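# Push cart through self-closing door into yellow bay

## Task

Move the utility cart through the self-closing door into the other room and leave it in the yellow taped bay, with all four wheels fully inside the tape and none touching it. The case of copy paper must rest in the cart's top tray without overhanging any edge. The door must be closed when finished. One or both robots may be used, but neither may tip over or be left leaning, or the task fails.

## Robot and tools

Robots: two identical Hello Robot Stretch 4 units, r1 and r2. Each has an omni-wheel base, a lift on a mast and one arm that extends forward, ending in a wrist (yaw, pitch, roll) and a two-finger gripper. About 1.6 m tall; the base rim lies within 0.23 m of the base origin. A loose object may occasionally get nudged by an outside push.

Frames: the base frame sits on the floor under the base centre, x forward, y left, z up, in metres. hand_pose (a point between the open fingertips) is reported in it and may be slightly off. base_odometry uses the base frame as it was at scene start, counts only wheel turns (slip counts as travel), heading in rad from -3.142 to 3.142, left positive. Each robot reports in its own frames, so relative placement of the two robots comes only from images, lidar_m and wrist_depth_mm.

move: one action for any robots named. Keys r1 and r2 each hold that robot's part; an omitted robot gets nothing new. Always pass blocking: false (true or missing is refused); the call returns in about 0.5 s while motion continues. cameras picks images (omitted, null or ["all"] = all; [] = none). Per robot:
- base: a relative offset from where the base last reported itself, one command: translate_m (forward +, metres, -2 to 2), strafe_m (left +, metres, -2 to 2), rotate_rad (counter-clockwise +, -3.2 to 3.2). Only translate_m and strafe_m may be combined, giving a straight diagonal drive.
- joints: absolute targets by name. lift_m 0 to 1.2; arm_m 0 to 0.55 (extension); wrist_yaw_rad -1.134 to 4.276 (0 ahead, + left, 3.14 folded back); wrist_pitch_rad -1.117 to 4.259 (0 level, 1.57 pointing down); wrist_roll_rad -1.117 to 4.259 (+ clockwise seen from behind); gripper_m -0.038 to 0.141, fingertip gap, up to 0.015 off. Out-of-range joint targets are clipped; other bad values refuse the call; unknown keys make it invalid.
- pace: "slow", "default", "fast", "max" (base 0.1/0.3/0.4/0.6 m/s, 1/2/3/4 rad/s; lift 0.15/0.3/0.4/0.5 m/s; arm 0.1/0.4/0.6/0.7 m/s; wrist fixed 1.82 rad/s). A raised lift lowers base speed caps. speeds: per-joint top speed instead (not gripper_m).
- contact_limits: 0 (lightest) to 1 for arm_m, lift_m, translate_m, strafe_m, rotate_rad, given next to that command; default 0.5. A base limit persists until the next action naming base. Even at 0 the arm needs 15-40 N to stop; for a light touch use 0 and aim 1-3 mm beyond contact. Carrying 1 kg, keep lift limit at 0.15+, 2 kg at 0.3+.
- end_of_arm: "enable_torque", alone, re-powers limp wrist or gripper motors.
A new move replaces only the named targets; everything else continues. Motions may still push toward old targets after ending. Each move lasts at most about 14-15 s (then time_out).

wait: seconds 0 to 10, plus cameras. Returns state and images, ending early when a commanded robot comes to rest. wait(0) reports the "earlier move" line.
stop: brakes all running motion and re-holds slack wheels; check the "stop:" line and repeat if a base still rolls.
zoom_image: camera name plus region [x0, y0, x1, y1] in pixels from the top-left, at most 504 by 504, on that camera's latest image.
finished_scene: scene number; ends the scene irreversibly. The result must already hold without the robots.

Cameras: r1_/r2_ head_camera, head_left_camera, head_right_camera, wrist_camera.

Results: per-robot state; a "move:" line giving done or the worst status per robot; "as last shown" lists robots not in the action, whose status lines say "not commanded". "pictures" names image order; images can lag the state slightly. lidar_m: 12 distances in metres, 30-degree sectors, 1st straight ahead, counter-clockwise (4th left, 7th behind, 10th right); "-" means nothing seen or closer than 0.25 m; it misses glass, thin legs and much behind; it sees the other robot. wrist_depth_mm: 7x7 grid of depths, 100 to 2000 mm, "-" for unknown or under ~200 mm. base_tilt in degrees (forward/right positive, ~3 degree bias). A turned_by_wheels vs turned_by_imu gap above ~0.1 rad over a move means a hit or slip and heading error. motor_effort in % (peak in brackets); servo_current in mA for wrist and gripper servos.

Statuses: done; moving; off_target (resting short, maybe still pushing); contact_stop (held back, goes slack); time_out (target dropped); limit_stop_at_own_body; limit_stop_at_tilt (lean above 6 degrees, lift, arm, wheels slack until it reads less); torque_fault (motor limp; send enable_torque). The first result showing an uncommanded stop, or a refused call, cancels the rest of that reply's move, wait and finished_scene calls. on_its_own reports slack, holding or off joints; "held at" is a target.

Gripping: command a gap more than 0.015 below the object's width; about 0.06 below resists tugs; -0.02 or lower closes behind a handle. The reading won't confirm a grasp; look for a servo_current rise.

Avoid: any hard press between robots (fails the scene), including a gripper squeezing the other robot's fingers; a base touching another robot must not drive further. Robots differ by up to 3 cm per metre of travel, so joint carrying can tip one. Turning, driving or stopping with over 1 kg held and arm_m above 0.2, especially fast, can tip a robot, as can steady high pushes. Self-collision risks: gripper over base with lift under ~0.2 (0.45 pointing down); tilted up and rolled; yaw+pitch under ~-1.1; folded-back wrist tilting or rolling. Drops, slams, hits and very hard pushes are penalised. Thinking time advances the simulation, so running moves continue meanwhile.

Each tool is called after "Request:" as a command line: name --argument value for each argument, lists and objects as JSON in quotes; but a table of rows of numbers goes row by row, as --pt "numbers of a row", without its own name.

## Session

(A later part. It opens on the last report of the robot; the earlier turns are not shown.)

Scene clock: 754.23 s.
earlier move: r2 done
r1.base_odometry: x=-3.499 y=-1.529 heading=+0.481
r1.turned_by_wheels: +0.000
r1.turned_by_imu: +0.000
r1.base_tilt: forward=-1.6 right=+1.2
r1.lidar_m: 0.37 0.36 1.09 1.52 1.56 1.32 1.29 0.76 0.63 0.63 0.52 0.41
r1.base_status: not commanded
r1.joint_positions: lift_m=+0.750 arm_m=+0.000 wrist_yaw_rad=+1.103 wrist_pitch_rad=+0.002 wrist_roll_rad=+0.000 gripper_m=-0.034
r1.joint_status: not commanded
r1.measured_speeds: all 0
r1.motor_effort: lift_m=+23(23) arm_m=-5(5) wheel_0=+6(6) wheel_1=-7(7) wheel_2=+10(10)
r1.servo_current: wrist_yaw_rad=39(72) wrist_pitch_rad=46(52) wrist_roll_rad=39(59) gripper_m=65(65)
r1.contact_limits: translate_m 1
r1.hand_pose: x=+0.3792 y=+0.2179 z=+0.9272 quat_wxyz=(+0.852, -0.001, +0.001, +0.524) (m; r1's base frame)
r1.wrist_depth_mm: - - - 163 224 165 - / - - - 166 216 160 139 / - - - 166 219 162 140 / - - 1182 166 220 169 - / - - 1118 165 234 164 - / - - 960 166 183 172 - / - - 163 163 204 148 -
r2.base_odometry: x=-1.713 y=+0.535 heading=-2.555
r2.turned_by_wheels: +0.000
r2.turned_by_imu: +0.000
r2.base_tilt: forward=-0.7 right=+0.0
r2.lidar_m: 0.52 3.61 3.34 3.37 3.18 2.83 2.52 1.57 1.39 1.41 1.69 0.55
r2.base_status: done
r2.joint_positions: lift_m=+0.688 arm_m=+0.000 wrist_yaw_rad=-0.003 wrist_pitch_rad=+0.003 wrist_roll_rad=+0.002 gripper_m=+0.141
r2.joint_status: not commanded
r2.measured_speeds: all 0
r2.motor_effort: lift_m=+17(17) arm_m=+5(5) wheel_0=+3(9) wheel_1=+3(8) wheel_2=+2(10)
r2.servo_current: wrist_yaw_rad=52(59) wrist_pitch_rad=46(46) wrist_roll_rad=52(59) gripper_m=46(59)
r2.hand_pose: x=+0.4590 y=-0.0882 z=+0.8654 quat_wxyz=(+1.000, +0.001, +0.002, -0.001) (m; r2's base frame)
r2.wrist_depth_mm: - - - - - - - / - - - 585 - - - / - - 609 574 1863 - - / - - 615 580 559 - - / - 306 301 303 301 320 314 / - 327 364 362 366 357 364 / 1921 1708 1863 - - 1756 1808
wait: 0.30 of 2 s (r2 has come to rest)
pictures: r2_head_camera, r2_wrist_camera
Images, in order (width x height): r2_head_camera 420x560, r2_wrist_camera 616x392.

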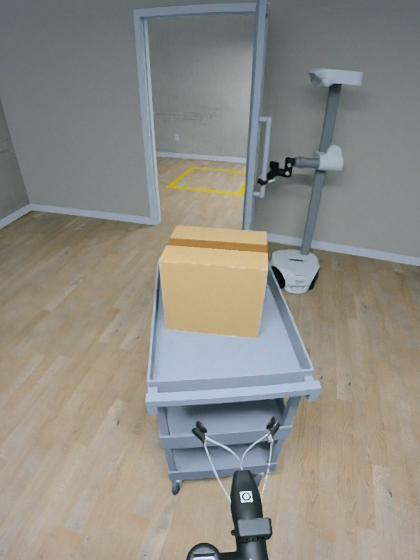

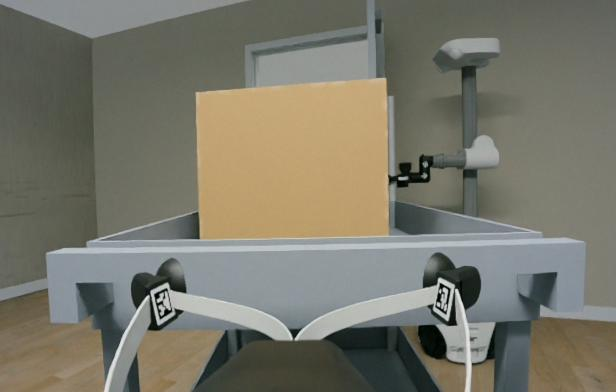

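Request:
move --blocking false --r2 '{"base":{"strafe_m":-0.03}}' --cameras '[]'

Request:
wait --seconds 1 --cameras '[]'

Request:
move --blocking false --r2 '{"base":{"rotate_rad":0.03}}' --cameras '[]'

Request:
wait --seconds 1 --cameras '[]'

Request:
move --blocking false --r2 '{"base":{"translate_m":0.5},"pace":"slow","contact_limits":{"translate_m":0.7}}' --cameras '[]'

Request:
wait --seconds 6 --cameras '["r2_head_camera","r2_wrist_camera"]'

Scene clock: 770.60 s.
move: r2 moving
r1: as last shown
r1.base_tilt: forward=-1.5 right=+1.2
r1.lidar_m: 0.38 0.36 1.07 1.51 1.54 1.30 1.30 0.74 0.64 0.61 0.54 0.39
r1.motor_effort: lift_m=+23(23) arm_m=-5(5) wheel_0=+5(6) wheel_1=-7(7) wheel_2=+10(10)
r1.servo_current: wrist_yaw_rad=59(59) wrist_pitch_rad=39(46) wrist_roll_rad=33(78) gripper_m=59(65)
r1.contact_limits: translate_m 1
r1.wrist_depth_mm: - - - 163 224 165 - / - - - 165 216 161 138 / - - - 166 218 162 140 / - - 1160 166 221 169 - / - - 1182 165 233 165 - / - - 185 166 183 172 - / - - 164 164 206 148 -
r2.base_odometry: x=-1.728 y=+0.557 heading=-2.555
r2.turned_by_wheels: +0.000
r2.turned_by_imu: +0.000
r2.base_tilt: forward=-0.7 right=+0.1
r2.lidar_m: 0.52 0.53 3.38 3.41 3.20 2.85 2.48 1.54 1.38 1.37 1.65 0.54
r2.base_status: strafe_m moving
r2.joint_positions: lift_m=+0.688 arm_m=+0.000 wrist_yaw_rad=-0.003 wrist_pitch_rad=+0.003 wrist_roll_rad=+0.002 gripper_m=+0.141
r2.joint_status: not commanded
r2.measured_speeds: translate_m=+0.000 strafe_m=-0.040 rotate_rad=+0.001 lift_m=+0.000 arm_m=+0.000 wrist_yaw_rad=+0.000 wrist_pitch_rad=+0.000 wrist_roll_rad=+0.000
r2.motor_effort: lift_m=+17(17) arm_m=+5(5) wheel_0=+4(14) wheel_1=-4(11) wheel_2=+1(2)
r2.servo_current: wrist_yaw_rad=59(59) wrist_pitch_rad=39(46) wrist_roll_rad=39(59) gripper_m=46(52)
r2.hand_pose: x=+0.4590 y=-0.0882 z=+0.8654 quat_wxyz=(+1.000, +0.001, +0.002, -0.001) (m; r2's base frame)
r2.wrist_depth_mm: - - - - - - - / - - - 585 - - - / - - 603 574 - - - / - - 603 580 1863 - - / 382 304 303 303 303 314 - / 330 364 364 364 364 204 - / 1756 1708 1708 - - 1708 1863
pictures: none
No camera images: "cameras" was empty.

Scene clock: 771.03 s.
earlier move: r2 done
r1.base_odometry: x=-3.499 y=-1.529 heading=+0.481
r1.turned_by_wheels: +0.000
r1.turned_by_imu: +0.000
r1.base_tilt: forward=-1.6 right=+1.2
r1.lidar_m: 0.38 0.38 1.08 1.50 1.54 1.31 1.30 0.76 0.64 0.63 0.54 0.40
r1.base_status: not commanded
r1.joint_positions: lift_m=+0.750 arm_m=+0.000 wrist_yaw_rad=+1.103 wrist_pitch_rad=+0.002 wrist_roll_rad=+0.000 gripper_m=-0.034
r1.joint_status: not commanded
r1.measured_speeds: all 0
r1.motor_effort: lift_m=+23(23) arm_m=-5(5) wheel_0=+5(6) wheel_1=-6(7) wheel_2=+10(10)
r1.servo_current: wrist_yaw_rad=52(59) wrist_pitch_rad=39(46) wrist_roll_rad=72(78) gripper_m=59(65)
r1.contact_limits: translate_m 1
r1.hand_pose: x=+0.3792 y=+0.2179 z=+0.9272 quat_wxyz=(+0.852, -0.001, +0.001, +0.524) (m; r1's base frame)
r1.wrist_depth_mm: - - - 163 225 164 - / - - - 165 216 160 139 / - - - 166 219 162 140 / - - 1205 166 222 169 - / - - 1160 165 234 164 - / - - 186 166 182 171 - / - - 163 163 206 148 -
r2.base_odometry: x=-1.729 y=+0.560 heading=-2.555
r2.turned_by_wheels: +0.000
r2.turned_by_imu: +0.000
r2.base_tilt: forward=-0.7 right=+0.1
r2.lidar_m: 0.52 0.53 3.36 3.42 3.22 2.85 2.48 1.54 1.35 1.36 1.67 0.57
r2.base_status: done
r2.joint_positions: lift_m=+0.688 arm_m=+0.000 wrist_yaw_rad=-0.003 wrist_pitch_rad=+0.003 wrist_roll_rad=+0.002 gripper_m=+0.141
r2.joint_status: not commanded
r2.measured_speeds: all 0
r2.motor_effort: lift_m=+17(17) arm_m=+5(5) wheel_0=+2(14) wheel_1=-2(11) wheel_2=+0(2)
r2.servo_current: wrist_yaw_rad=39(59) wrist_pitch_rad=39(46) wrist_roll_rad=46(59) gripper_m=46(52)
r2.hand_pose: x=+0.4590 y=-0.0882 z=+0.8654 quat_wxyz=(+1.000, +0.001, +0.002, -0.001) (m; r2's base frame)
r2.wrist_depth_mm: - - - - - - - / - - - 580 - - - / - - 603 574 - - - / - - 603 574 1756 - - / 307 303 303 303 304 307 - / 336 364 366 364 366 306 - / 1808 1756 1708 - - 392 1863
wait: 0.43 of 1 s (r2 has come to rest)
pictures: none
No camera images: "cameras" was empty.

Scene clock: 771.53 s.
move: r2 moving
r1: as last shown
r1.lidar_m: 0.38 0.37 1.08 1.52 1.56 1.31 1.31 0.75 0.64 0.62 0.52 0.41
r1.servo_current: wrist_yaw_rad=72(72) wrist_pitch_rad=39(46) wrist_roll_rad=52(65) gripper_m=59(72)
r1.contact_limits: translate_m 1
r1.wrist_depth_mm: - - - 163 226 164 - / - - - 166 217 160 138 / - - - 166 218 162 140 / - - 1205 166 221 169 - / - - 1160 166 233 164 - / - - 185 166 183 172 - / - - 163 164 206 148 -
r2.base_odometry: x=-1.729 y=+0.560 heading=-2.526
r2.turned_by_wheels: +0.029
r2.turned_by_imu: +0.029
r2.base_tilt: forward=-0.7 right=+0.1
r2.lidar_m: 0.51 0.56 3.38 3.40 3.15 2.85 2.36 1.51 1.34 1.38 1.69 0.54
r2.base_status: rotate_rad moving
r2.joint_positions: lift_m=+0.688 arm_m=+0.000 wrist_yaw_rad=-0.002 wrist_pitch_rad=+0.003 wrist_roll_rad=+0.002 gripper_m=+0.141
r2.joint_status: not commanded
r2.measured_speeds: all 0
r2.motor_effort: lift_m=+17(17) arm_m=+4(5) wheel_0=-3(5) wheel_1=-2(7) wheel_2=-4(7)
r2.servo_current: wrist_yaw_rad=52(59) wrist_pitch_rad=39(46) wrist_roll_rad=52(52) gripper_m=52(52)
r2.hand_pose: x=+0.4590 y=-0.0881 z=+0.8654 quat_wxyz=(+1.000, +0.001, +0.002, -0.001) (m; r2's base frame)
r2.wrist_depth_mm: - - - - - - - / - - - 585 - - - / - - 609 569 1756 - - / - - 615 574 559 - - / - 306 303 301 298 296 294 / - 349 362 362 359 336 357 / 1921 1708 1863 - - 1661 1808
pictures: none
No camera images: "cameras" was empty.

Scene clock: 771.57 s.
earlier move: r2 done
r1.base_odometry: x=-3.499 y=-1.529 heading=+0.481
r1.turned_by_wheels: +0.000
r1.turned_by_imu: +0.000
r1.base_tilt: forward=-1.5 right=+1.2
r1.lidar_m: 0.37 0.38 1.08 1.49 1.51 1.29 1.32 0.77 0.61 0.62 0.52 0.40
r1.base_status: not commanded
r1.joint_positions: lift_m=+0.750 arm_m=+0.000 wrist_yaw_rad=+1.103 wrist_pitch_rad=+0.002 wrist_roll_rad=+0.000 gripper_m=-0.034
r1.joint_status: not commanded
r1.measured_speeds: all 0
r1.motor_effort: lift_m=+23(23) arm_m=-5(5) wheel_0=+5(6) wheel_1=-7(7) wheel_2=+10(10)
r1.servo_current: wrist_yaw_rad=39(72) wrist_pitch_rad=33(46) wrist_roll_rad=52(65) gripper_m=59(72)
r1.contact_limits: translate_m 1
r1.hand_pose: x=+0.3792 y=+0.2179 z=+0.9272 quat_wxyz=(+0.852, -0.001, +0.001, +0.524) (m; r1's base frame)
r1.wrist_depth_mm: - - - 163 224 165 - / - - - 166 216 160 138 / - - - 166 219 162 140 / - - 1182 166 221 169 - / - - 1160 165 233 165 - / - - 186 166 183 172 - / - - 164 164 206 148 -
r2.base_odometry: x=-1.729 y=+0.560 heading=-2.526
r2.turned_by_wheels: +0.000
r2.turned_by_imu: +0.000
r2.base_tilt: forward=-0.6 right=+0.1
r2.lidar_m: 0.51 0.56 3.38 3.41 3.13 2.85 2.37 1.49 1.34 1.37 1.69 0.56
r2.base_status: done
r2.joint_positions: lift_m=+0.688 arm_m=+0.000 wrist_yaw_rad=-0.002 wrist_pitch_rad=+0.003 wrist_roll_rad=+0.002 gripper_m=+0.141
r2.joint_status: not commanded
r2.measured_speeds: all 0
r2.motor_effort: lift_m=+17(17) arm_m=+5(5) wheel_0=-4(5) wheel_1=-2(7) wheel_2=-3(7)
r2.servo_current: wrist_yaw_rad=39(59) wrist_pitch_rad=39(46) wrist_roll_rad=39(52) gripper_m=52(52)
r2.hand_pose: x=+0.4590 y=-0.0881 z=+0.8654 quat_wxyz=(+1.000, +0.001, +0.002, -0.001) (m; r2's base frame)
r2.wrist_depth_mm: - - - - - - - / - - - 591 - - - / - - 603 574 1863 - - / - - 621 580 564 - - / - 306 301 303 298 297 296 / - 349 366 357 359 338 357 / 1863 1708 1808 - - 1661 1808
wait: 0.03 of 1 s (r2 has come to rest)
pictures: none
No camera images: "cameras" was empty.

Scene clock: 772.07 s.
move: r2 moving
r1: as last shown
r1.lidar_m: 0.37 0.36 1.07 1.50 1.54 1.31 1.32 0.74 0.64 0.61 0.52 0.40
r1.servo_current: wrist_yaw_rad=52(59) wrist_pitch_rad=33(59) wrist_roll_rad=33(59) gripper_m=65(65)
r1.contact_limits: translate_m 1
r1.wrist_depth_mm: - - - 163 225 165 - / - - - 165 216 160 139 / - - - 166 220 163 140 / - - 1182 165 220 169 - / - - 1182 165 234 165 - / - - 186 166 183 171 - / - - 164 164 206 148 -
r2.base_odometry: x=-1.739 y=+0.553 heading=-2.526
r2.turned_by_wheels: +0.000
r2.turned_by_imu: +0.000
r2.base_tilt: forward=-0.7 right=+0.1
r2.lidar_m: 0.51 0.53 3.35 3.38 3.15 2.86 2.40 1.53 1.36 1.38 1.71 0.54
r2.base_status: translate_m moving
r2.joint_positions: lift_m=+0.688 arm_m=+0.000 wrist_yaw_rad=-0.002 wrist_pitch_rad=+0.003 wrist_roll_rad=+0.002 gripper_m=+0.141
r2.joint_status: not commanded
r2.measured_speeds: translate_m=+0.049 strafe_m=+0.000 rotate_rad=+0.001 lift_m=+0.000 arm_m=+0.000 wrist_yaw_rad=+0.000 wrist_pitch_rad=+0.000 wrist_roll_rad=+0.000
r2.motor_effort: lift_m=+17(17) arm_m=+4(5) wheel_0=+3(8) wheel_1=+6(7) wheel_2=-9(10)
r2.servo_current: wrist_yaw_rad=46(59) wrist_pitch_rad=46(46) wrist_roll_rad=59(59) gripper_m=52(52)
r2.contact_limits: translate_m 0.7
r2.hand_pose: x=+0.4590 y=-0.0881 z=+0.8654 quat_wxyz=(+1.000, +0.001, +0.002, -0.001) (m; r2's base frame)
r2.wrist_depth_mm: - - - - - - - / - - - 574 - - - / - - 597 564 549 - - / - - 603 569 554 - - / - 304 303 294 289 286 286 / 329 217 351 351 198 336 297 / 1921 1661 1808 - - 1708 1708
pictures: none
No camera images: "cameras" was empty.

Scene clock: 777.87 s.
earlier move: r2 done
r1.base_odometry: x=-3.499 y=-1.529 heading=+0.481
r1.turned_by_wheels: +0.000
r1.turned_by_imu: +0.000
r1.base_tilt: forward=-1.5 right=+1.2
r1.lidar_m: 0.38 0.36 0.64 1.22 1.56 1.31 1.30 0.73 0.62 0.62 0.50 0.39
r1.base_status: not commanded
r1.joint_positions: lift_m=+0.750 arm_m=+0.000 wrist_yaw_rad=+1.103 wrist_pitch_rad=+0.002 wrist_roll_rad=+0.000 gripper_m=-0.034
r1.joint_status: not commanded
r1.measured_speeds: all 0
r1.motor_effort: lift_m=+23(23) arm_m=-5(5) wheel_0=+5(6) wheel_1=-7(7) wheel_2=+10(10)
r1.servo_current: wrist_yaw_rad=59(78) wrist_pitch_rad=46(59) wrist_roll_rad=46(72) gripper_m=52(72)
r1.contact_limits: translate_m 1
r1.hand_pose: x=+0.3792 y=+0.2179 z=+0.9272 quat_wxyz=(+0.852, -0.001, +0.001, +0.524) (m; r1's base frame)
r1.wrist_depth_mm: - - - 163 224 165 - / - - - 166 216 160 138 / - - - 166 219 162 140 / - - 741 166 220 169 - / - - 732 165 233 164 - / - 1025 530 166 183 172 - / - - 164 164 205 148 -
r2.base_odometry: x=-2.137 y=+0.271 heading=-2.526
r2.turned_by_wheels: +0.000
r2.turned_by_imu: +0.007
r2.base_tilt: forward=-0.7 right=+0.1
r2.lidar_m: 0.49 3.16 3.22 3.24 3.64 3.30 2.65 1.70 1.53 1.58 1.93 0.51
r2.base_status: done
r2.joint_positions: lift_m=+0.688 arm_m=+0.000 wrist_yaw_rad=-0.005 wrist_pitch_rad=+0.003 wrist_roll_rad=+0.002 gripper_m=+0.141
r2.joint_status: not commanded
r2.measured_speeds: all 0
r2.motor_effort: lift_m=+17(17) arm_m=+5(5) wheel_0=+4(9) wheel_1=+5(12) wheel_2=-7(18)
r2.servo_current: wrist_yaw_rad=46(65) wrist_pitch_rad=39(52) wrist_roll_rad=46(72) gripper_m=52(59)
r2.contact_limits: translate_m 0.7
r2.hand_pose: x=+0.4588 y=-0.0889 z=+0.8654 quat_wxyz=(+1.000, +0.001, +0.002, -0.003) (m; r2's base frame)
r2.wrist_depth_mm: - - - - - - - / - - - 559 508 492 - / - - - 549 512 484 - / - - - 554 517 492 - / - - 312 306 298 291 289 / - - 251 246 241 234 287 / 1983 1863 327 - - - -
wait: 5.80 of 6 s (r2 has come to rest)
pictures: r2_head_camera, r2_wrist_camera
Images, in order (width x height): r2_head_camera 420x560, r2_wrist_camera 616x392.

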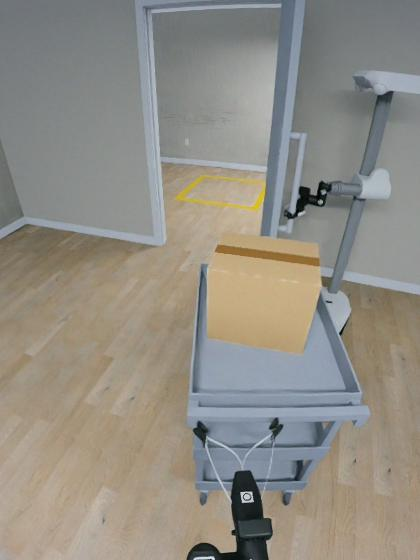

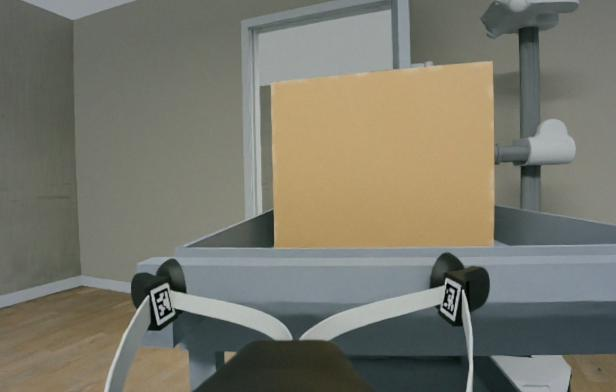

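Request:
move --blocking false --r2 '{"base":{"translate_m":-0.15}}' --cameras '[]'

Request:
wait --seconds 2 --cameras '[]'

Request:
move --blocking false --r2 '{"base":{"strafe_m":0.72},"pace":"fast"}' --cameras '[]'

Request:
wait --seconds 4 --cameras '["r2_head_camera"]'

Scene clock: 934.90 s.
move: r2 moving
r1: as last shown
r1.base_tilt: forward=-1.6 right=+1.2
r1.lidar_m: 0.38 0.37 0.66 1.20 1.56 1.31 1.29 0.74 0.62 0.63 0.54 0.39
r1.servo_current: wrist_yaw_rad=39(59) wrist_pitch_rad=39(52) wrist_roll_rad=65(65) gripper_m=65(65)
r1.contact_limits: translate_m 1
r1.wrist_depth_mm: - - - 163 225 165 - / - - - 165 216 160 138 / - - - 166 219 162 139 / - - 732 165 221 169 - / - - 723 165 235 164 - / - 1042 530 167 183 172 - / - - 164 163 206 147 -
r2.base_odometry: x=-2.112 y=+0.289 heading=-2.526
r2.turned_by_wheels: +0.000
r2.turned_by_imu: +0.001
r2.base_tilt: forward=-0.7 right=+0.0
r2.lidar_m: 0.49 3.15 3.21 3.23 3.59 3.28 2.65 1.71 1.53 1.53 1.93 0.53
r2.base_status: translate_m moving
r2.joint_positions: lift_m=+0.688 arm_m=+0.000 wrist_yaw_rad=-0.003 wrist_pitch_rad=+0.003 wrist_roll_rad=+0.002 gripper_m=+0.141
r2.joint_status: not commanded
r2.measured_speeds: translate_m=-0.121 strafe_m=+0.001 rotate_rad=+0.002 lift_m=+0.000 arm_m=+0.000 wrist_yaw_rad=+0.000 wrist_pitch_rad=+0.000 wrist_roll_rad=+0.000
r2.motor_effort: lift_m=+17(17) arm_m=+5(5) wheel_0=-3(9) wheel_1=-8(8) wheel_2=+13(13)
r2.servo_current: wrist_yaw_rad=39(59) wrist_pitch_rad=46(46) wrist_roll_rad=46(59) gripper_m=52(59)
r2.hand_pose: x=+0.4590 y=-0.0883 z=+0.8654 quat_wxyz=(+1.000, +0.001, +0.002, -0.001) (m; r2's base frame)
r2.wrist_depth_mm: - - - - - - - / - - - - 544 504 - / - - - 574 539 504 - / - - - 574 539 512 - / - - 298 290 285 273 310 / - - 276 273 263 255 309 / 1921 1921 362 - - - 1430
pictures: none
No camera images: "cameras" was empty.

Scene clock: 936.23 s.
earlier move: r2 done
r1.base_odometry: x=-3.499 y=-1.529 heading=+0.481
r1.turned_by_wheels: +0.000
r1.turned_by_imu: +0.000
r1.base_tilt: forward=-1.5 right=+1.2
r1.lidar_m: 0.37 0.36 0.65 1.24 1.54 1.31 1.31 0.74 0.62 0.63 0.55 0.40
r1.base_status: not commanded
r1.joint_positions: lift_m=+0.750 arm_m=+0.000 wrist_yaw_rad=+1.103 wrist_pitch_rad=+0.002 wrist_roll_rad=+0.000 gripper_m=-0.034
r1.joint_status: not commanded
r1.measured_speeds: all 0
r1.motor_effort: lift_m=+23(23) arm_m=-5(5) wheel_0=+5(6) wheel_1=-7(7) wheel_2=+10(10)
r1.servo_current: wrist_yaw_rad=46(65) wrist_pitch_rad=39(52) wrist_roll_rad=52(65) gripper_m=59(65)
r1.contact_limits: translate_m 1
r1.hand_pose: x=+0.3792 y=+0.2179 z=+0.9272 quat_wxyz=(+0.852, -0.001, +0.001, +0.524) (m; r1's base frame)
r1.wrist_depth_mm: - - - 163 224 165 - / - - - 166 216 160 138 / - - - 167 220 162 140 / - - 732 166 220 168 - / - - 732 165 233 164 - / - 1042 535 166 182 172 - / - - 164 163 206 148 -
r2.base_odometry: x=-2.015 y=+0.358 heading=-2.526
r2.turned_by_wheels: +0.000
r2.turned_by_imu: +0.000
r2.base_tilt: forward=-0.7 right=+0.0
r2.lidar_m: 0.61 3.27 3.26 3.30 3.48 3.16 2.59 1.67 1.50 1.51 1.87 0.63
r2.base_status: done
r2.joint_positions: lift_m=+0.688 arm_m=+0.000 wrist_yaw_rad=-0.003 wrist_pitch_rad=+0.003 wrist_roll_rad=+0.002 gripper_m=+0.141
r2.joint_status: not commanded
r2.measured_speeds: all 0
r2.motor_effort: lift_m=+17(17) arm_m=+5(5) wheel_0=-2(9) wheel_1=-4(9) wheel_2=+3(14)
r2.servo_current: wrist_yaw_rad=52(59) wrist_pitch_rad=39(46) wrist_roll_rad=39(59) gripper_m=52(59)
r2.hand_pose: x=+0.4590 y=-0.0882 z=+0.8654 quat_wxyz=(+1.000, +0.001, +0.002, -0.001) (m; r2's base frame)
r2.wrist_depth_mm: - - - - - - - / - - - - 1430 - - / - - - 707 654 1576 - / - - - 699 654 1576 - / - - 466 449 442 379 384 / - - 217 160 187 204 - / 1983 1863 1808 - - 991 1366
wait: 1.33 of 2 s (r2 has come to rest)
pictures: none
No camera images: "cameras" was empty.

Scene clock: 936.73 s.
move: r2 moving
r1: as last shown
r1.lidar_m: 0.36 0.36 0.67 1.19 1.57 1.31 1.31 0.75 0.64 0.64 0.53 0.39
r1.motor_effort: lift_m=+23(23) arm_m=-5(5) wheel_0=+5(6) wheel_1=-6(7) wheel_2=+10(10)
r1.servo_current: wrist_yaw_rad=39(59) wrist_pitch_rad=39(52) wrist_roll_rad=59(65) gripper_m=59(72)
r1.contact_limits: translate_m 1
r1.wrist_depth_mm: - - - 163 224 164 - / - - - 166 216 160 138 / - - - 166 218 163 140 / - - 732 166 221 169 - / - - 723 165 235 164 - / - 1042 535 166 183 172 - / - - 164 163 206 148 -
r2.base_odometry: x=-1.983 y=+0.313 heading=-2.526
r2.turned_by_wheels: +0.000
r2.turned_by_imu: +0.000
r2.base_tilt: forward=-0.7 right=+0.1
r2.lidar_m: 0.63 3.27 3.20 3.22 3.46 3.16 2.68 1.71 1.53 1.57 1.92 0.62
r2.base_status: strafe_m moving
r2.joint_positions: lift_m=+0.688 arm_m=+0.000 wrist_yaw_rad=-0.003 wrist_pitch_rad=+0.003 wrist_roll_rad=+0.002 gripper_m=+0.141
r2.joint_status: not commanded
r2.measured_speeds: translate_m=+0.000 strafe_m=+0.213 rotate_rad=-0.002 lift_m=+0.000 arm_m=+0.000 wrist_yaw_rad=+0.000 wrist_pitch_rad=+0.000 wrist_roll_rad=+0.000
r2.motor_effort: lift_m=+17(17) arm_m=+5(5) wheel_0=-11(16) wheel_1=+13(14) wheel_2=+1(2)
r2.servo_current: wrist_yaw_rad=39(59) wrist_pitch_rad=46(46) wrist_roll_rad=46(59) gripper_m=52(59)
r2.hand_pose: x=+0.4590 y=-0.0882 z=+0.8654 quat_wxyz=(+1.000, +0.001, +0.002, -0.001) (m; r2's base frame)
r2.wrist_depth_mm: - - - - - - - / - - - - - - - / - - - 715 661 634 - / - - - 715 668 640 - / - - - 455 413 382 384 / - - - 160 187 204 - / 1921 1808 1808 - - - 1537
pictures: none
No camera images: "cameras" was empty.

Scene clock: 939.23 s.
earlier move: r2 done
r1.base_odometry: x=-3.499 y=-1.529 heading=+0.481
r1.turned_by_wheels: +0.000
r1.turned_by_imu: +0.000
r1.base_tilt: forward=-1.6 right=+1.2
r1.lidar_m: 0.38 0.36 0.65 1.18 1.54 1.32 1.30 0.75 0.64 0.64 0.54 0.41
r1.base_status: not commanded
r1.joint_positions: lift_m=+0.750 arm_m=+0.000 wrist_yaw_rad=+1.103 wrist_pitch_rad=+0.002 wrist_roll_rad=+0.000 gripper_m=-0.034
r1.joint_status: not commanded
r1.measured_speeds: all 0
r1.motor_effort: lift_m=+23(23) arm_m=-5(5) wheel_0=+5(6) wheel_1=-7(7) wheel_2=+10(10)
r1.servo_current: wrist_yaw_rad=46(65) wrist_pitch_rad=46(52) wrist_roll_rad=33(65) gripper_m=59(72)
r1.contact_limits: translate_m 1
r1.hand_pose: x=+0.3792 y=+0.2179 z=+0.9272 quat_wxyz=(+0.852, -0.001, +0.001, +0.524) (m; r1's base frame)
r1.wrist_depth_mm: - - - 163 225 165 - / - - - 166 217 160 138 / - - - 166 220 162 140 / - - 723 165 222 169 - / - - 732 165 234 163 - / - 1025 530 167 182 171 - / - - 164 163 206 148 -
r2.base_odometry: x=-1.599 y=-0.230 heading=-2.526
r2.turned_by_wheels: +0.000
r2.turned_by_imu: +0.001
r2.base_tilt: forward=-0.7 right=+0.1
r2.lidar_m: 3.01 2.83 2.59 2.61 3.21 2.91 2.93 2.38 2.15 2.18 0.92 0.99
r2.base_status: done
r2.joint_positions: lift_m=+0.688 arm_m=+0.000 wrist_yaw_rad=-0.003 wrist_pitch_rad=+0.003 wrist_roll_rad=+0.002 gripper_m=+0.141
r2.joint_status: not commanded
r2.measured_speeds: all 0
r2.motor_effort: lift_m=+17(17) arm_m=+5(5) wheel_0=-1(16) wheel_1=+2(14) wheel_2=+0(2)
r2.servo_current: wrist_yaw_rad=46(65) wrist_pitch_rad=39(46) wrist_roll_rad=46(59) gripper_m=39(59)
r2.hand_pose: x=+0.4590 y=-0.0882 z=+0.8654 quat_wxyz=(+1.000, +0.001, +0.002, -0.001) (m; r2's base frame)
r2.wrist_depth_mm: - - - - - - - / - - - - - - - / - - - - - - - / - - - - - - - / - - - - - - - / - - - - - - - / 1863 1863 1808 - 1921 1808 -
wait: 2.50 of 4 s (r2 has come to rest)
pictures: r2_head_camera
Images, in order (width x height): r2_head_camera 420x560.

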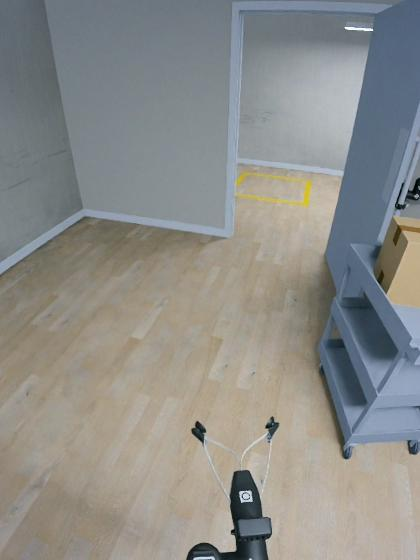

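Request:
move --r2 '{"base":{"translate_m":1.0},"joints":{"lift_m":1.0},"pace":"default"}' --blocking false --cameras '[]'

Request:
wait --seconds 6 --cameras '["r2_head_camera","r2_head_right_camera"]'

Scene clock: 966.10 s.
move: r2 moving
r1: as last shown
r1.base_tilt: forward=-1.5 right=+1.2
r1.lidar_m: 0.39 0.37 0.64 1.22 1.54 1.31 1.31 0.76 0.63 0.63 0.54 0.36
r1.servo_current: wrist_yaw_rad=59(59) wrist_pitch_rad=39(46) wrist_roll_rad=52(65) gripper_m=59(65)
r1.contact_limits: translate_m 1
r1.wrist_depth_mm: - - - 163 224 165 - / - - - 165 216 160 138 / - - - 166 219 163 139 / - - 732 166 221 169 - / - - 741 165 234 164 - / - 1025 530 166 183 172 - / - - 163 164 206 148 -
r2.base_odometry: x=-1.625 y=-0.248 heading=-2.526
r2.turned_by_wheels: +0.000
r2.turned_by_imu: +0.001
r2.base_tilt: forward=-0.7 right=+0.0
r2.lidar_m: 2.97 2.83 2.57 2.60 3.20 2.95 2.98 2.39 2.17 2.17 0.92 0.95
r2.base_status: translate_m moving
r2.joint_positions: lift_m=+0.726 arm_m=+0.000 wrist_yaw_rad=-0.003 wrist_pitch_rad=+0.003 wrist_roll_rad=+0.002 gripper_m=+0.141
r2.joint_status: lift_m moving
r2.measured_speeds: translate_m=+0.122 strafe_m=+0.000 rotate_rad=+0.005 lift_m=+0.146 arm_m=+0.000 wrist_yaw_rad=+0.000 wrist_pitch_rad=+0.000 wrist_roll_rad=+0.000
r2.motor_effort: lift_m=+23(24) arm_m=+5(5) wheel_0=+10(10) wheel_1=+7(8) wheel_2=-12(13)
r2.servo_current: wrist_yaw_rad=59(59) wrist_pitch_rad=39(46) wrist_roll_rad=46(52) gripper_m=52(59)
r2.hand_pose: x=+0.4590 y=-0.0882 z=+0.9030 quat_wxyz=(+1.000, +0.001, +0.002, -0.001) (m; r2's base frame)
r2.wrist_depth_mm: - - - - - - - / - - - - - - - / - - - - - - - / - - - - - - - / - - - - - - - / - - - - - - - / - 1863 1921 - - 1808 -
pictures: none
No camera images: "cameras" was empty.

Scene clock: 970.43 s.
earlier move: r2 done
r1.base_odometry: x=-3.499 y=-1.529 heading=+0.481
r1.turned_by_wheels: +0.000
r1.turned_by_imu: +0.000
r1.base_tilt: forward=-1.5 right=+1.2
r1.lidar_m: 0.37 0.37 0.64 1.19 1.55 1.30 1.32 0.74 0.62 0.63 0.53 0.41
r1.base_status: not commanded
r1.joint_positions: lift_m=+0.750 arm_m=+0.000 wrist_yaw_rad=+1.103 wrist_pitch_rad=+0.002 wrist_roll_rad=+0.000 gripper_m=-0.034
r1.joint_status: not commanded
r1.measured_speeds: all 0
r1.motor_effort: lift_m=+23(23) arm_m=-5(5) wheel_0=+5(6) wheel_1=-7(7) wheel_2=+10(10)
r1.servo_current: wrist_yaw_rad=59(72) wrist_pitch_rad=39(52) wrist_roll_rad=52(72) gripper_m=72(72)
r1.contact_limits: translate_m 1
r1.hand_pose: x=+0.3792 y=+0.2179 z=+0.9272 quat_wxyz=(+0.852, -0.001, +0.001, +0.524) (m; r1's base frame)
r1.wrist_depth_mm: - - - 163 224 165 - / - - - 166 217 160 138 / - - - 166 219 162 140 / - - 723 166 220 168 - / - - 732 165 235 164 - / - 1025 535 166 183 172 - / - - 164 164 205 148 -
r2.base_odometry: x=-2.416 y=-0.808 heading=-2.526
r2.turned_by_wheels: +0.000
r2.turned_by_imu: +0.001
r2.base_tilt: forward=-0.7 right=+0.0
r2.lidar_m: 2.00 2.44 2.23 2.26 2.73 3.84 3.85 2.79 0.72 0.69 0.75 1.69
r2.base_status: done
r2.joint_positions: lift_m=+1.000 arm_m=+0.000 wrist_yaw_rad=-0.003 wrist_pitch_rad=+0.003 wrist_roll_rad=+0.002 gripper_m=+0.141
r2.joint_status: all done
r2.measured_speeds: all 0
r2.motor_effort: lift_m=+21(24) arm_m=+5(5) wheel_0=+3(12) wheel_1=+4(9) wheel_2=-2(14)
r2.servo_current: wrist_yaw_rad=46(65) wrist_pitch_rad=39(52) wrist_roll_rad=52(59) gripper_m=52(59)
r2.hand_pose: x=+0.4590 y=-0.0882 z=+1.1771 quat_wxyz=(+1.000, +0.001, +0.002, -0.001) (m; r2's base frame)
r2.wrist_depth_mm: - - - - - - - / - - - - - - - / - - - - - - - / - - - - - - - / - - - - - - - / - - - 157 1708 - - / - - - - - - -
wait: 4.33 of 6 s (r2 has come to rest)
pictures: r2_head_camera, r2_head_right_camera
Images, in order (width x height): r2_head_camera 420x560, r2_head_right_camera 420x672.

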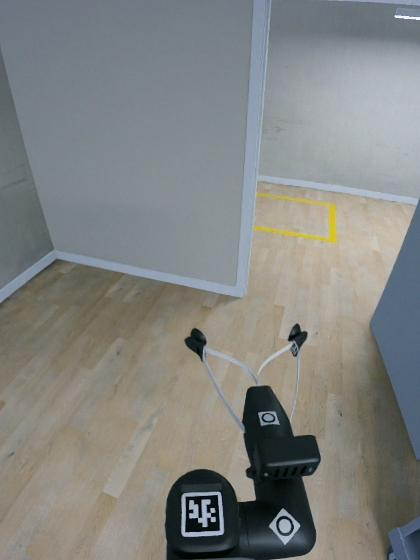

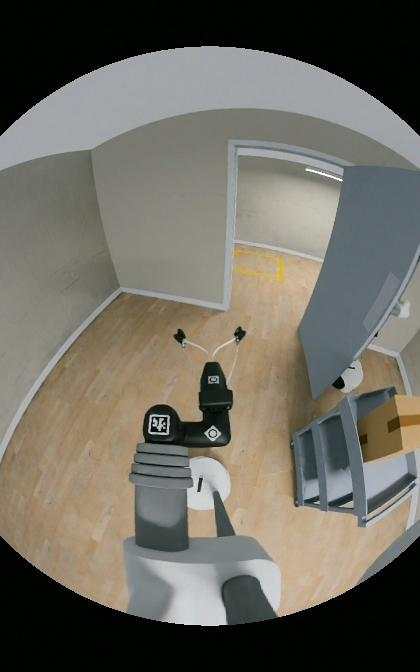

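Request:
move --r2 '{"base":{"translate_m":0.31},"joints":{"wrist_pitch_rad":1.57,"wrist_roll_rad":1.57}}' --blocking false --cameras '[]'

Request:
wait --seconds 3 --cameras '[]'

Request:
move --r2 '{"base":{"rotate_rad":-1.6}}' --blocking false --cameras '[]'

Request:
wait --seconds 4 --cameras '["r2_head_camera","r2_wrist_camera"]'

Scene clock: 1021.77 s.
move: r2 moving
r1: as last shown
r1.base_tilt: forward=-1.6 right=+1.2
r1.lidar_m: 0.38 0.36 0.65 1.23 1.53 1.30 1.30 0.74 0.62 0.61 0.52 0.40
r1.servo_current: wrist_yaw_rad=46(65) wrist_pitch_rad=39(46) wrist_roll_rad=59(65) gripper_m=59(65)
r1.contact_limits: translate_m 1
r1.wrist_depth_mm: - - - 163 224 165 - / - - - 166 216 160 138 / - - - 166 219 162 139 / - - 732 166 221 168 - / - - 732 165 234 164 - / - 1042 530 166 183 172 - / - - 163 163 206 148 -
r2.base_odometry: x=-2.441 y=-0.826 heading=-2.526
r2.turned_by_wheels: +0.000
r2.turned_by_imu: +0.001
r2.base_tilt: forward=-0.7 right=+0.1
r2.lidar_m: 1.97 2.43 2.20 2.24 2.73 3.86 3.90 2.80 0.72 0.68 0.73 1.70
r2.base_status: translate_m moving
r2.joint_positions: lift_m=+1.000 arm_m=+0.000 wrist_yaw_rad=-0.003 wrist_pitch_rad=+0.581 wrist_roll_rad=+0.588 gripper_m=+0.141
r2.joint_status: wrist_pitch_rad moving; wrist_roll_rad moving
r2.measured_speeds: translate_m=+0.121 strafe_m=+0.000 rotate_rad=-0.001 lift_m=+0.000 arm_m=+0.000 wrist_yaw_rad=+0.000 wrist_pitch_rad=+1.819 wrist_roll_rad=+1.820
r2.motor_effort: lift_m=+21(21) arm_m=+4(5) wheel_0=+4(8) wheel_1=+8(8) wheel_2=-12(13)
r2.servo_current: wrist_yaw_rad=39(52) wrist_pitch_rad=65(91) wrist_roll_rad=72(111) gripper_m=59(59)
r2.hand_pose: x=+0.4116 y=-0.0881 z=+1.0196 quat_wxyz=(+0.917, +0.278, +0.274, -0.084) (m; r2's base frame)
r2.wrist_depth_mm: - - - - - - - / - - - - - - - / - - - - - 1921 1618 / - - - - 1863 1661 1430 / - - - 1921 1576 1397 1229 / - - 1661 1576 1281 1138 1118 / - 1808 1618 - 1229 1138 991
pictures: none
No camera images: "cameras" was empty.

Scene clock: 1023.80 s.
earlier move: r2 done
r1.base_odometry: x=-3.499 y=-1.529 heading=+0.481
r1.turned_by_wheels: +0.000
r1.turned_by_imu: +0.000
r1.base_tilt: forward=-1.5 right=+1.3
r1.lidar_m: 0.36 0.37 0.65 1.24 1.53 1.30 1.29 0.76 0.63 0.63 0.54 0.38
r1.base_status: not commanded
r1.joint_positions: lift_m=+0.750 arm_m=+0.000 wrist_yaw_rad=+1.103 wrist_pitch_rad=+0.002 wrist_roll_rad=+0.000 gripper_m=-0.034
r1.joint_status: not commanded
r1.measured_speeds: all 0
r1.motor_effort: lift_m=+23(23) arm_m=-5(5) wheel_0=+6(6) wheel_1=-6(7) wheel_2=+10(10)
r1.servo_current: wrist_yaw_rad=65(65) wrist_pitch_rad=39(46) wrist_roll_rad=52(65) gripper_m=59(72)
r1.contact_limits: translate_m 1
r1.hand_pose: x=+0.3792 y=+0.2179 z=+0.9272 quat_wxyz=(+0.852, -0.001, +0.001, +0.524) (m; r1's base frame)
r1.wrist_depth_mm: - - - 163 225 165 - / - - - 166 216 160 138 / - - - 166 219 162 140 / - - 741 166 220 169 - / - - 723 165 234 165 - / - 1025 535 166 183 172 - / - - 164 164 205 148 -
r2.base_odometry: x=-2.669 y=-0.986 heading=-2.526
r2.turned_by_wheels: +0.000
r2.turned_by_imu: +0.000
r2.base_tilt: forward=-0.7 right=+0.1
r2.lidar_m: 1.69 2.09 2.09 2.14 2.65 4.13 4.17 2.90 0.73 0.70 1.13 1.79
r2.base_status: done
r2.joint_positions: lift_m=+1.000 arm_m=+0.000 wrist_yaw_rad=-0.003 wrist_pitch_rad=+1.567 wrist_roll_rad=+1.568 gripper_m=+0.141
r2.joint_status: all done
r2.measured_speeds: all 0
r2.motor_effort: lift_m=+21(21) arm_m=+5(5) wheel_0=+2(11) wheel_1=+4(9) wheel_2=-4(14)
r2.servo_current: wrist_yaw_rad=46(65) wrist_pitch_rad=46(91) wrist_roll_rad=39(111) gripper_m=52(59)
r2.hand_pose: x=+0.1718 y=-0.0874 z=+0.8896 quat_wxyz=(+0.501, +0.501, +0.499, -0.499) (m; r2's base frame)
r2.wrist_depth_mm: 1138 1098 1098 1098 1098 1078 1078 / 1118 1118 1118 1098 1098 1098 1098 / 1138 1138 1098 1098 1098 1078 1098 / 1118 1118 1098 1098 - 1098 1098 / 1118 1118 1098 1118 - 1098 357 / 1138 1118 1098 1118 197 1098 1098 / 1138 1118 1118 - 1118 1098 1118
wait: 2.03 of 3 s (r2 has come to rest)
pictures: none
No camera images: "cameras" was empty.

Scene clock: 1024.30 s.
move: r2 moving
r1: as last shown
r1.base_tilt: forward=-1.5 right=+1.2
r1.lidar_m: 0.39 0.35 0.66 1.20 1.55 1.30 1.30 0.75 0.63 0.62 0.52 0.37
r1.motor_effort: lift_m=+23(23) arm_m=-5(5) wheel_0=+5(6) wheel_1=-6(7) wheel_2=+10(10)
r1.servo_current: wrist_yaw_rad=52(78) wrist_pitch_rad=46(46) wrist_roll_rad=46(65) gripper_m=65(65)
r1.contact_limits: translate_m 1
r1.wrist_depth_mm: - - - 163 225 165 - / - - - 166 216 161 138 / - - - 166 219 162 140 / - - 741 165 222 169 - / - - 732 166 234 164 - / - 1025 535 166 183 171 - / - - 163 163 205 148 -
r2.base_odometry: x=-2.669 y=-0.986 heading=-2.727
r2.turned_by_wheels: -0.202
r2.turned_by_imu: -0.196
r2.base_tilt: forward=-0.6 right=+0.1
r2.lidar_m: 1.70 1.85 2.15 2.10 2.36 3.71 4.18 3.27 0.78 0.69 1.13 1.44
r2.base_status: rotate_rad moving
r2.joint_positions: lift_m=+1.000 arm_m=+0.000 wrist_yaw_rad=-0.003 wrist_pitch_rad=+1.567 wrist_roll_rad=+1.568 gripper_m=+0.141
r2.joint_status: not commanded
r2.measured_speeds: translate_m=+0.001 strafe_m=+0.000 rotate_rad=-0.778 lift_m=+0.000 arm_m=+0.000 wrist_yaw_rad=+0.000 wrist_pitch_rad=+0.000 wrist_roll_rad=+0.000
r2.motor_effort: lift_m=+21(21) arm_m=+5(5) wheel_0=+7(10) wheel_1=+9(10) wheel_2=+10(10)
r2.servo_current: wrist_yaw_rad=39(59) wrist_pitch_rad=39(46) wrist_roll_rad=39(52) gripper_m=46(59)
r2.hand_pose: x=+0.1718 y=-0.0874 z=+0.8896 quat_wxyz=(+0.501, +0.501, +0.499, -0.499) (m; r2's base frame)
r2.wrist_depth_mm: 1118 1118 1098 1118 1078 1098 1098 / 1118 1098 1098 1098 1098 1078 1098 / 1118 1138 1098 1098 1098 1098 1060 / 1118 1118 1118 1118 - 1098 1078 / 1118 1138 1118 1138 - 1098 357 / 1118 1118 1118 1098 196 1118 1118 / 1118 1118 1138 - 1118 1138 1098
pictures: none
No camera images: "cameras" was empty.

Scene clock: 1026.10 s.
earlier move: r2 done
r1.base_odometry: x=-3.499 y=-1.529 heading=+0.481
r1.turned_by_wheels: +0.000
r1.turned_by_imu: +0.000
r1.base_tilt: forward=-1.5 right=+1.2
r1.lidar_m: 0.37 0.37 0.65 1.22 1.55 1.33 1.32 0.75 0.64 0.61 0.54 0.41
r1.base_status: not commanded
r1.joint_positions: lift_m=+0.750 arm_m=+0.000 wrist_yaw_rad=+1.103 wrist_pitch_rad=+0.002 wrist_roll_rad=+0.000 gripper_m=-0.034
r1.joint_status: not commanded
r1.measured_speeds: all 0
r1.motor_effort: lift_m=+23(23) arm_m=-5(5) wheel_0=+5(6) wheel_1=-7(7) wheel_2=+10(10)
r1.servo_current: wrist_yaw_rad=65(78) wrist_pitch_rad=39(52) wrist_roll_rad=46(72) gripper_m=59(65)
r1.contact_limits: translate_m 1
r1.hand_pose: x=+0.3792 y=+0.2179 z=+0.9272 quat_wxyz=(+0.852, -0.001, +0.001, +0.524) (m; r1's base frame)
r1.wrist_depth_mm: - - - 163 225 164 - / - - - 165 217 160 138 / - - - 167 219 162 140 / - - 732 166 220 169 - / - - 741 165 235 165 - / - 1025 530 166 183 172 - / - - 163 163 206 148 -
r2.base_odometry: x=-2.669 y=-0.987 heading=+2.158
r2.turned_by_wheels: -1.398
r2.turned_by_imu: -1.360
r2.base_tilt: forward=-0.6 right=+0.0
r2.lidar_m: 0.69 1.10 1.81 1.70 2.10 2.11 2.14 2.60 4.12 4.14 2.90 0.74
r2.base_status: done
r2.joint_positions: lift_m=+1.000 arm_m=+0.000 wrist_yaw_rad=-0.003 wrist_pitch_rad=+1.567 wrist_roll_rad=+1.568 gripper_m=+0.141
r2.joint_status: not commanded
r2.measured_speeds: all 0
r2.motor_effort: lift_m=+21(21) arm_m=+4(5) wheel_0=+4(12) wheel_1=+4(11) wheel_2=+3(11)
r2.servo_current: wrist_yaw_rad=46(65) wrist_pitch_rad=39(46) wrist_roll_rad=52(65) gripper_m=46(59)
r2.hand_pose: x=+0.1718 y=-0.0874 z=+0.8896 quat_wxyz=(+0.501, +0.501, +0.499, -0.499) (m; r2's base frame)
r2.wrist_depth_mm: - 1118 1118 1098 1098 1098 1078 / - 1118 1098 1118 1078 1098 1098 / - 1118 1118 1098 1098 1118 1078 / - 1098 1118 1118 - 1098 1098 / 1118 1118 1098 1118 - 1098 359 / 1118 1098 1118 1118 196 1118 1118 / 1118 1118 1118 - 1098 1118 1078
wait: 1.80 of 4 s (r2 has come to rest)
pictures: r2_head_camera, r2_wrist_camera
Images, in order (width x height): r2_head_camera 420x560, r2_wrist_camera 616x392.

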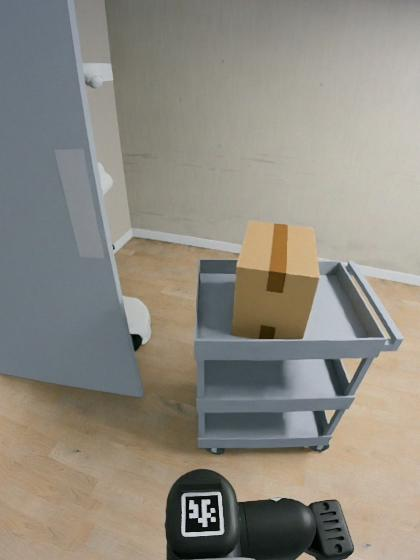

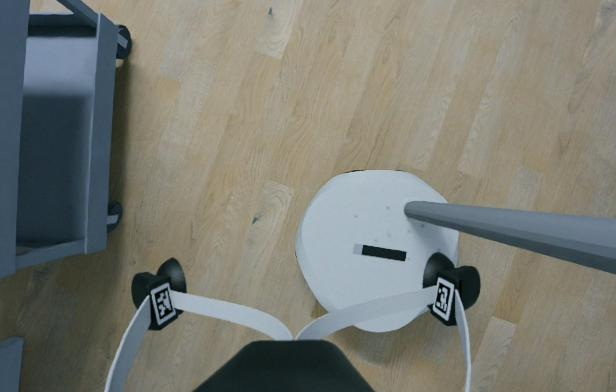

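Request:
move --r2 '{"base":{"translate_m":0.25,"strafe_m":-0.07},"contact_limits":{"translate_m":0.2}}' --blocking false --cameras '[]'

Request:
wait --seconds 4 --cameras '["r2_wrist_camera"]'

Scene clock: 1044.07 s.
move: r2 moving
r1: as last shown
r1.base_tilt: forward=-1.5 right=+1.3
r1.lidar_m: 0.39 0.37 0.66 1.19 1.53 1.31 1.31 0.76 0.64 0.62 0.54 0.40
r1.servo_current: wrist_yaw_rad=59(59) wrist_pitch_rad=46(46) wrist_roll_rad=39(65) gripper_m=65(65)
r1.contact_limits: translate_m 1
r1.wrist_depth_mm: - - - 163 224 164 - / - - - 165 216 160 139 / - - - 166 219 163 140 / - - 732 165 220 169 - / - - 723 166 233 164 - / - 1025 539 166 182 172 - / - - 164 164 206 148 -
r2.base_odometry: x=-2.679 y=-0.956 heading=+2.158
r2.turned_by_wheels: +0.000
r2.turned_by_imu: +0.001
r2.base_tilt: forward=-0.7 right=+0.0
r2.lidar_m: 0.68 1.09 1.73 1.69 2.08 2.16 2.19 2.66 4.12 4.19 2.84 0.70
r2.base_status: translate_m moving; strafe_m moving
r2.joint_positions: lift_m=+1.000 arm_m=+0.000 wrist_yaw_rad=-0.003 wrist_pitch_rad=+1.567 wrist_roll_rad=+1.568 gripper_m=+0.141
r2.joint_status: not commanded
r2.measured_speeds: translate_m=+0.120 strafe_m=-0.035 rotate_rad=-0.004 lift_m=+0.000 arm_m=+0.000 wrist_yaw_rad=+0.000 wrist_pitch_rad=+0.000 wrist_roll_rad=+0.000
r2.motor_effort: lift_m=+21(21) arm_m=+4(5) wheel_0=+8(12) wheel_1=+6(7) wheel_2=-11(13)
r2.servo_current: wrist_yaw_rad=46(52) wrist_pitch_rad=39(46) wrist_roll_rad=52(59) gripper_m=46(52)
r2.contact_limits: translate_m 0.2
r2.hand_pose: x=+0.1718 y=-0.0874 z=+0.8896 quat_wxyz=(+0.501, +0.501, +0.499, -0.499) (m; r2's base frame)
r2.wrist_depth_mm: - 1078 1098 1098 1098 1078 1118 / - 1098 1098 1118 1098 1098 1118 / - 1118 1098 1098 1118 1098 1118 / - 1118 1138 1118 - 1098 1078 / - 1118 1098 1098 - 1098 355 / 1098 1098 1118 1098 196 1118 1098 / 1138 1098 1118 - 1118 1098 1078
pictures: none
No camera images: "cameras" was empty.

Scene clock: 1045.87 s.
earlier move: r2 done
r1.base_odometry: x=-3.499 y=-1.529 heading=+0.481
r1.turned_by_wheels: +0.000
r1.turned_by_imu: +0.000
r1.base_tilt: forward=-1.6 right=+1.2
r1.lidar_m: 0.38 0.36 0.66 1.23 1.57 1.32 1.31 0.74 0.62 0.63 0.53 0.40
r1.base_status: not commanded
r1.joint_positions: lift_m=+0.750 arm_m=+0.000 wrist_yaw_rad=+1.103 wrist_pitch_rad=+0.002 wrist_roll_rad=+0.000 gripper_m=-0.034
r1.joint_status: not commanded
r1.measured_speeds: all 0
r1.motor_effort: lift_m=+23(23) arm_m=-5(5) wheel_0=+5(6) wheel_1=-7(7) wheel_2=+10(10)
r1.servo_current: wrist_yaw_rad=39(65) wrist_pitch_rad=39(59) wrist_roll_rad=46(65) gripper_m=65(72)
r1.contact_limits: translate_m 1
r1.hand_pose: x=+0.3792 y=+0.2179 z=+0.9272 quat_wxyz=(+0.852, -0.001, +0.001, +0.524) (m; r1's base frame)
r1.wrist_depth_mm: - - - 164 226 165 - / - - - 165 217 160 138 / - - - 166 219 163 140 / - - 732 166 221 169 - / - - 732 166 234 164 - / - 1025 530 166 183 172 - / - - 164 163 206 147 -
r2.base_odometry: x=-2.749 y=-0.740 heading=+2.159
r2.turned_by_wheels: +0.000
r2.turned_by_imu: +0.001
r2.base_tilt: forward=-0.6 right=+0.1
r2.lidar_m: 0.46 0.92 1.33 1.73 2.08 2.36 2.40 2.95 4.14 4.17 0.65 0.46
r2.base_status: done
r2.joint_positions: lift_m=+1.000 arm_m=+0.000 wrist_yaw_rad=-0.003 wrist_pitch_rad=+1.567 wrist_roll_rad=+1.568 gripper_m=+0.141
r2.joint_status: not commanded
r2.measured_speeds: all 0
r2.motor_effort: lift_m=+21(21) arm_m=+4(5) wheel_0=+3(13) wheel_1=+4(8) wheel_2=-4(14)
r2.servo_current: wrist_yaw_rad=39(59) wrist_pitch_rad=39(46) wrist_roll_rad=46(59) gripper_m=52(59)
r2.contact_limits: translate_m 0.2
r2.hand_pose: x=+0.1718 y=-0.0874 z=+0.8896 quat_wxyz=(+0.501, +0.501, +0.499, -0.499) (m; r2's base frame)
r2.wrist_depth_mm: - - 1098 1098 1098 1118 1098 / - - 1118 1098 1098 1098 1098 / - - 1118 1138 1098 1098 1078 / - - 1098 1078 - 1098 1098 / - - 1098 1118 - 1118 362 / - 201 1138 1098 197 1118 1098 / - 1118 1118 - 1098 1118 1078
wait: 1.80 of 4 s (r2 has come to rest)
pictures: r2_wrist_camera
Images, in order (width x height): r2_wrist_camera 616x392.

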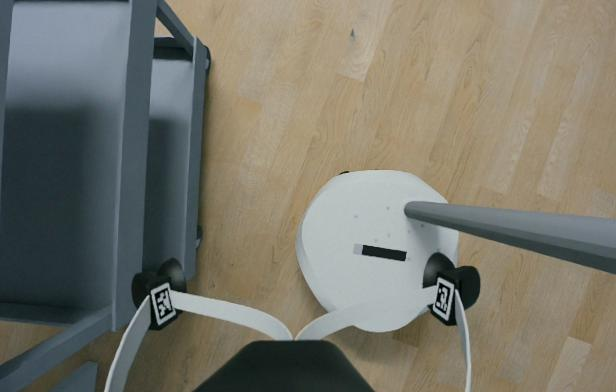

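Request:
move --r2 '{"base":{"strafe_m":0.1},"joints":{"arm_m":0.24}}' --blocking false --cameras '[]'

Request:
wait --seconds 3 --cameras '["r2_wrist_camera"]'

Scene clock: 1062.60 s.
move: r2 moving
r1: as last shown
r1.base_tilt: forward=-1.5 right=+1.2
r1.lidar_m: 0.38 0.36 0.65 1.21 1.54 1.32 1.32 0.75 0.63 0.63 0.53 0.39
r1.motor_effort: lift_m=+23(23) arm_m=-5(5) wheel_0=+5(6) wheel_1=-6(7) wheel_2=+10(10)
r1.servo_current: wrist_yaw_rad=46(65) wrist_pitch_rad=52(52) wrist_roll_rad=46(59) gripper_m=65(65)
r1.contact_limits: translate_m 1
r1.wrist_depth_mm: - - - 163 224 164 - / - - - 165 217 160 138 / - - - 166 220 162 140 / - - 723 166 221 169 - / - - 732 165 234 164 - / - 1042 535 166 182 172 - / - - 163 163 205 147 -
r2.base_odometry: x=-2.779 y=-0.760 heading=+2.159
r2.turned_by_wheels: +0.000
r2.turned_by_imu: +0.001
r2.base_tilt: forward=-0.7 right=+0.1
r2.lidar_m: 0.46 0.90 1.33 1.70 2.03 2.36 2.38 2.90 4.17 4.21 0.63 0.47
r2.base_status: strafe_m moving
r2.joint_positions: lift_m=+1.000 arm_m=+0.051 wrist_yaw_rad=-0.003 wrist_pitch_rad=+1.567 wrist_roll_rad=+1.568 gripper_m=+0.141
r2.joint_status: arm_m moving
r2.measured_speeds: translate_m=-0.001 strafe_m=+0.140 rotate_rad=+0.005 lift_m=+0.000 arm_m=+0.195 wrist_yaw_rad=+0.000 wrist_pitch_rad=+0.000 wrist_roll_rad=+0.000
r2.motor_effort: lift_m=+21(21) arm_m=+6(11) wheel_0=-11(16) wheel_1=+11(12) wheel_2=+0(4)
r2.servo_current: wrist_yaw_rad=46(59) wrist_pitch_rad=46(46) wrist_roll_rad=52(59) gripper_m=52(52)
r2.hand_pose: x=+0.2225 y=-0.0874 z=+0.8896 quat_wxyz=(+0.501, +0.501, +0.499, -0.499) (m; r2's base frame)
r2.wrist_depth_mm: 324 - 1118 1098 1098 1098 1078 / 327 - 1098 1118 1098 1098 1098 / 332 - 1118 1098 1098 1098 1078 / 336 - 1118 1118 - 1098 1098 / 338 - 1118 1118 - 1078 1098 / 342 191 1118 1098 191 1118 1098 / 340 1118 1118 - 1118 1098 1078
pictures: none
No camera images: "cameras" was empty.

Scene clock: 1063.93 s.
earlier move: r2 done
r1.base_odometry: x=-3.499 y=-1.529 heading=+0.481
r1.turned_by_wheels: +0.000
r1.turned_by_imu: +0.000
r1.base_tilt: forward=-1.6 right=+1.2
r1.lidar_m: 0.37 0.37 0.61 1.23 1.53 1.32 1.31 0.76 0.63 0.64 0.53 0.40
r1.base_status: not commanded
r1.joint_positions: lift_m=+0.750 arm_m=+0.000 wrist_yaw_rad=+1.103 wrist_pitch_rad=+0.002 wrist_roll_rad=+0.000 gripper_m=-0.034
r1.joint_status: not commanded
r1.measured_speeds: all 0
r1.motor_effort: lift_m=+23(23) arm_m=-5(5) wheel_0=+6(6) wheel_1=-7(7) wheel_2=+10(10)
r1.servo_current: wrist_yaw_rad=39(65) wrist_pitch_rad=39(52) wrist_roll_rad=46(59) gripper_m=65(65)
r1.contact_limits: translate_m 1
r1.hand_pose: x=+0.3792 y=+0.2179 z=+0.9272 quat_wxyz=(+0.852, -0.001, +0.001, +0.524) (m; r1's base frame)
r1.wrist_depth_mm: - - - 163 225 165 - / - - - 166 216 160 139 / - - - 166 218 163 140 / - - 723 165 222 169 - / - - 741 165 234 164 - / - 1025 530 166 183 171 - / - - 164 163 206 147 -
r2.base_odometry: x=-2.832 y=-0.795 heading=+2.158
r2.turned_by_wheels: +0.000
r2.turned_by_imu: +0.000
r2.base_tilt: forward=-0.7 right=+0.0
r2.lidar_m: 0.47 0.91 1.34 1.63 1.91 2.35 2.36 2.88 4.26 4.18 0.64 0.47
r2.base_status: done
r2.joint_positions: lift_m=+1.000 arm_m=+0.240 wrist_yaw_rad=-0.003 wrist_pitch_rad=+1.567 wrist_roll_rad=+1.568 gripper_m=+0.141
r2.joint_status: all done
r2.measured_speeds: all 0
r2.motor_effort: lift_m=+21(21) arm_m=+8(12) wheel_0=-3(16) wheel_1=+2(12) wheel_2=-1(4)
r2.servo_current: wrist_yaw_rad=52(59) wrist_pitch_rad=39(46) wrist_roll_rad=52(59) gripper_m=52(65)
r2.hand_pose: x=+0.4116 y=-0.0874 z=+0.8896 quat_wxyz=(+0.501, +0.501, +0.499, -0.499) (m; r2's base frame)
r2.wrist_depth_mm: 187 256 289 1098 1098 1098 1098 / 195 266 265 1118 1078 1098 1078 / 206 278 276 1098 1098 1098 1098 / 218 297 279 1118 1098 - 1078 / - - 289 1118 1118 - 1078 / - 189 260 1118 1098 186 1098 / 1025 - 304 - 1118 1118 1098
wait: 1.33 of 3 s (r2 has come to rest)
pictures: r2_wrist_camera
Images, in order (width x height): r2_wrist_camera 616x392.

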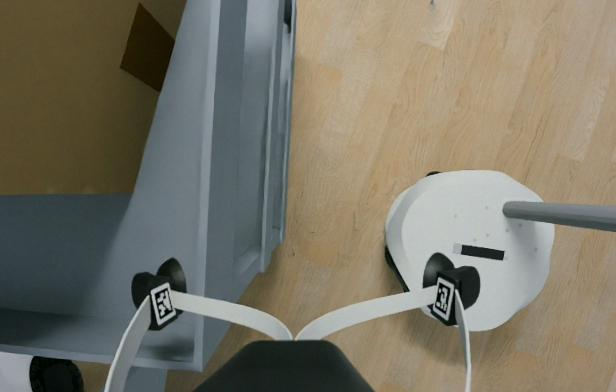

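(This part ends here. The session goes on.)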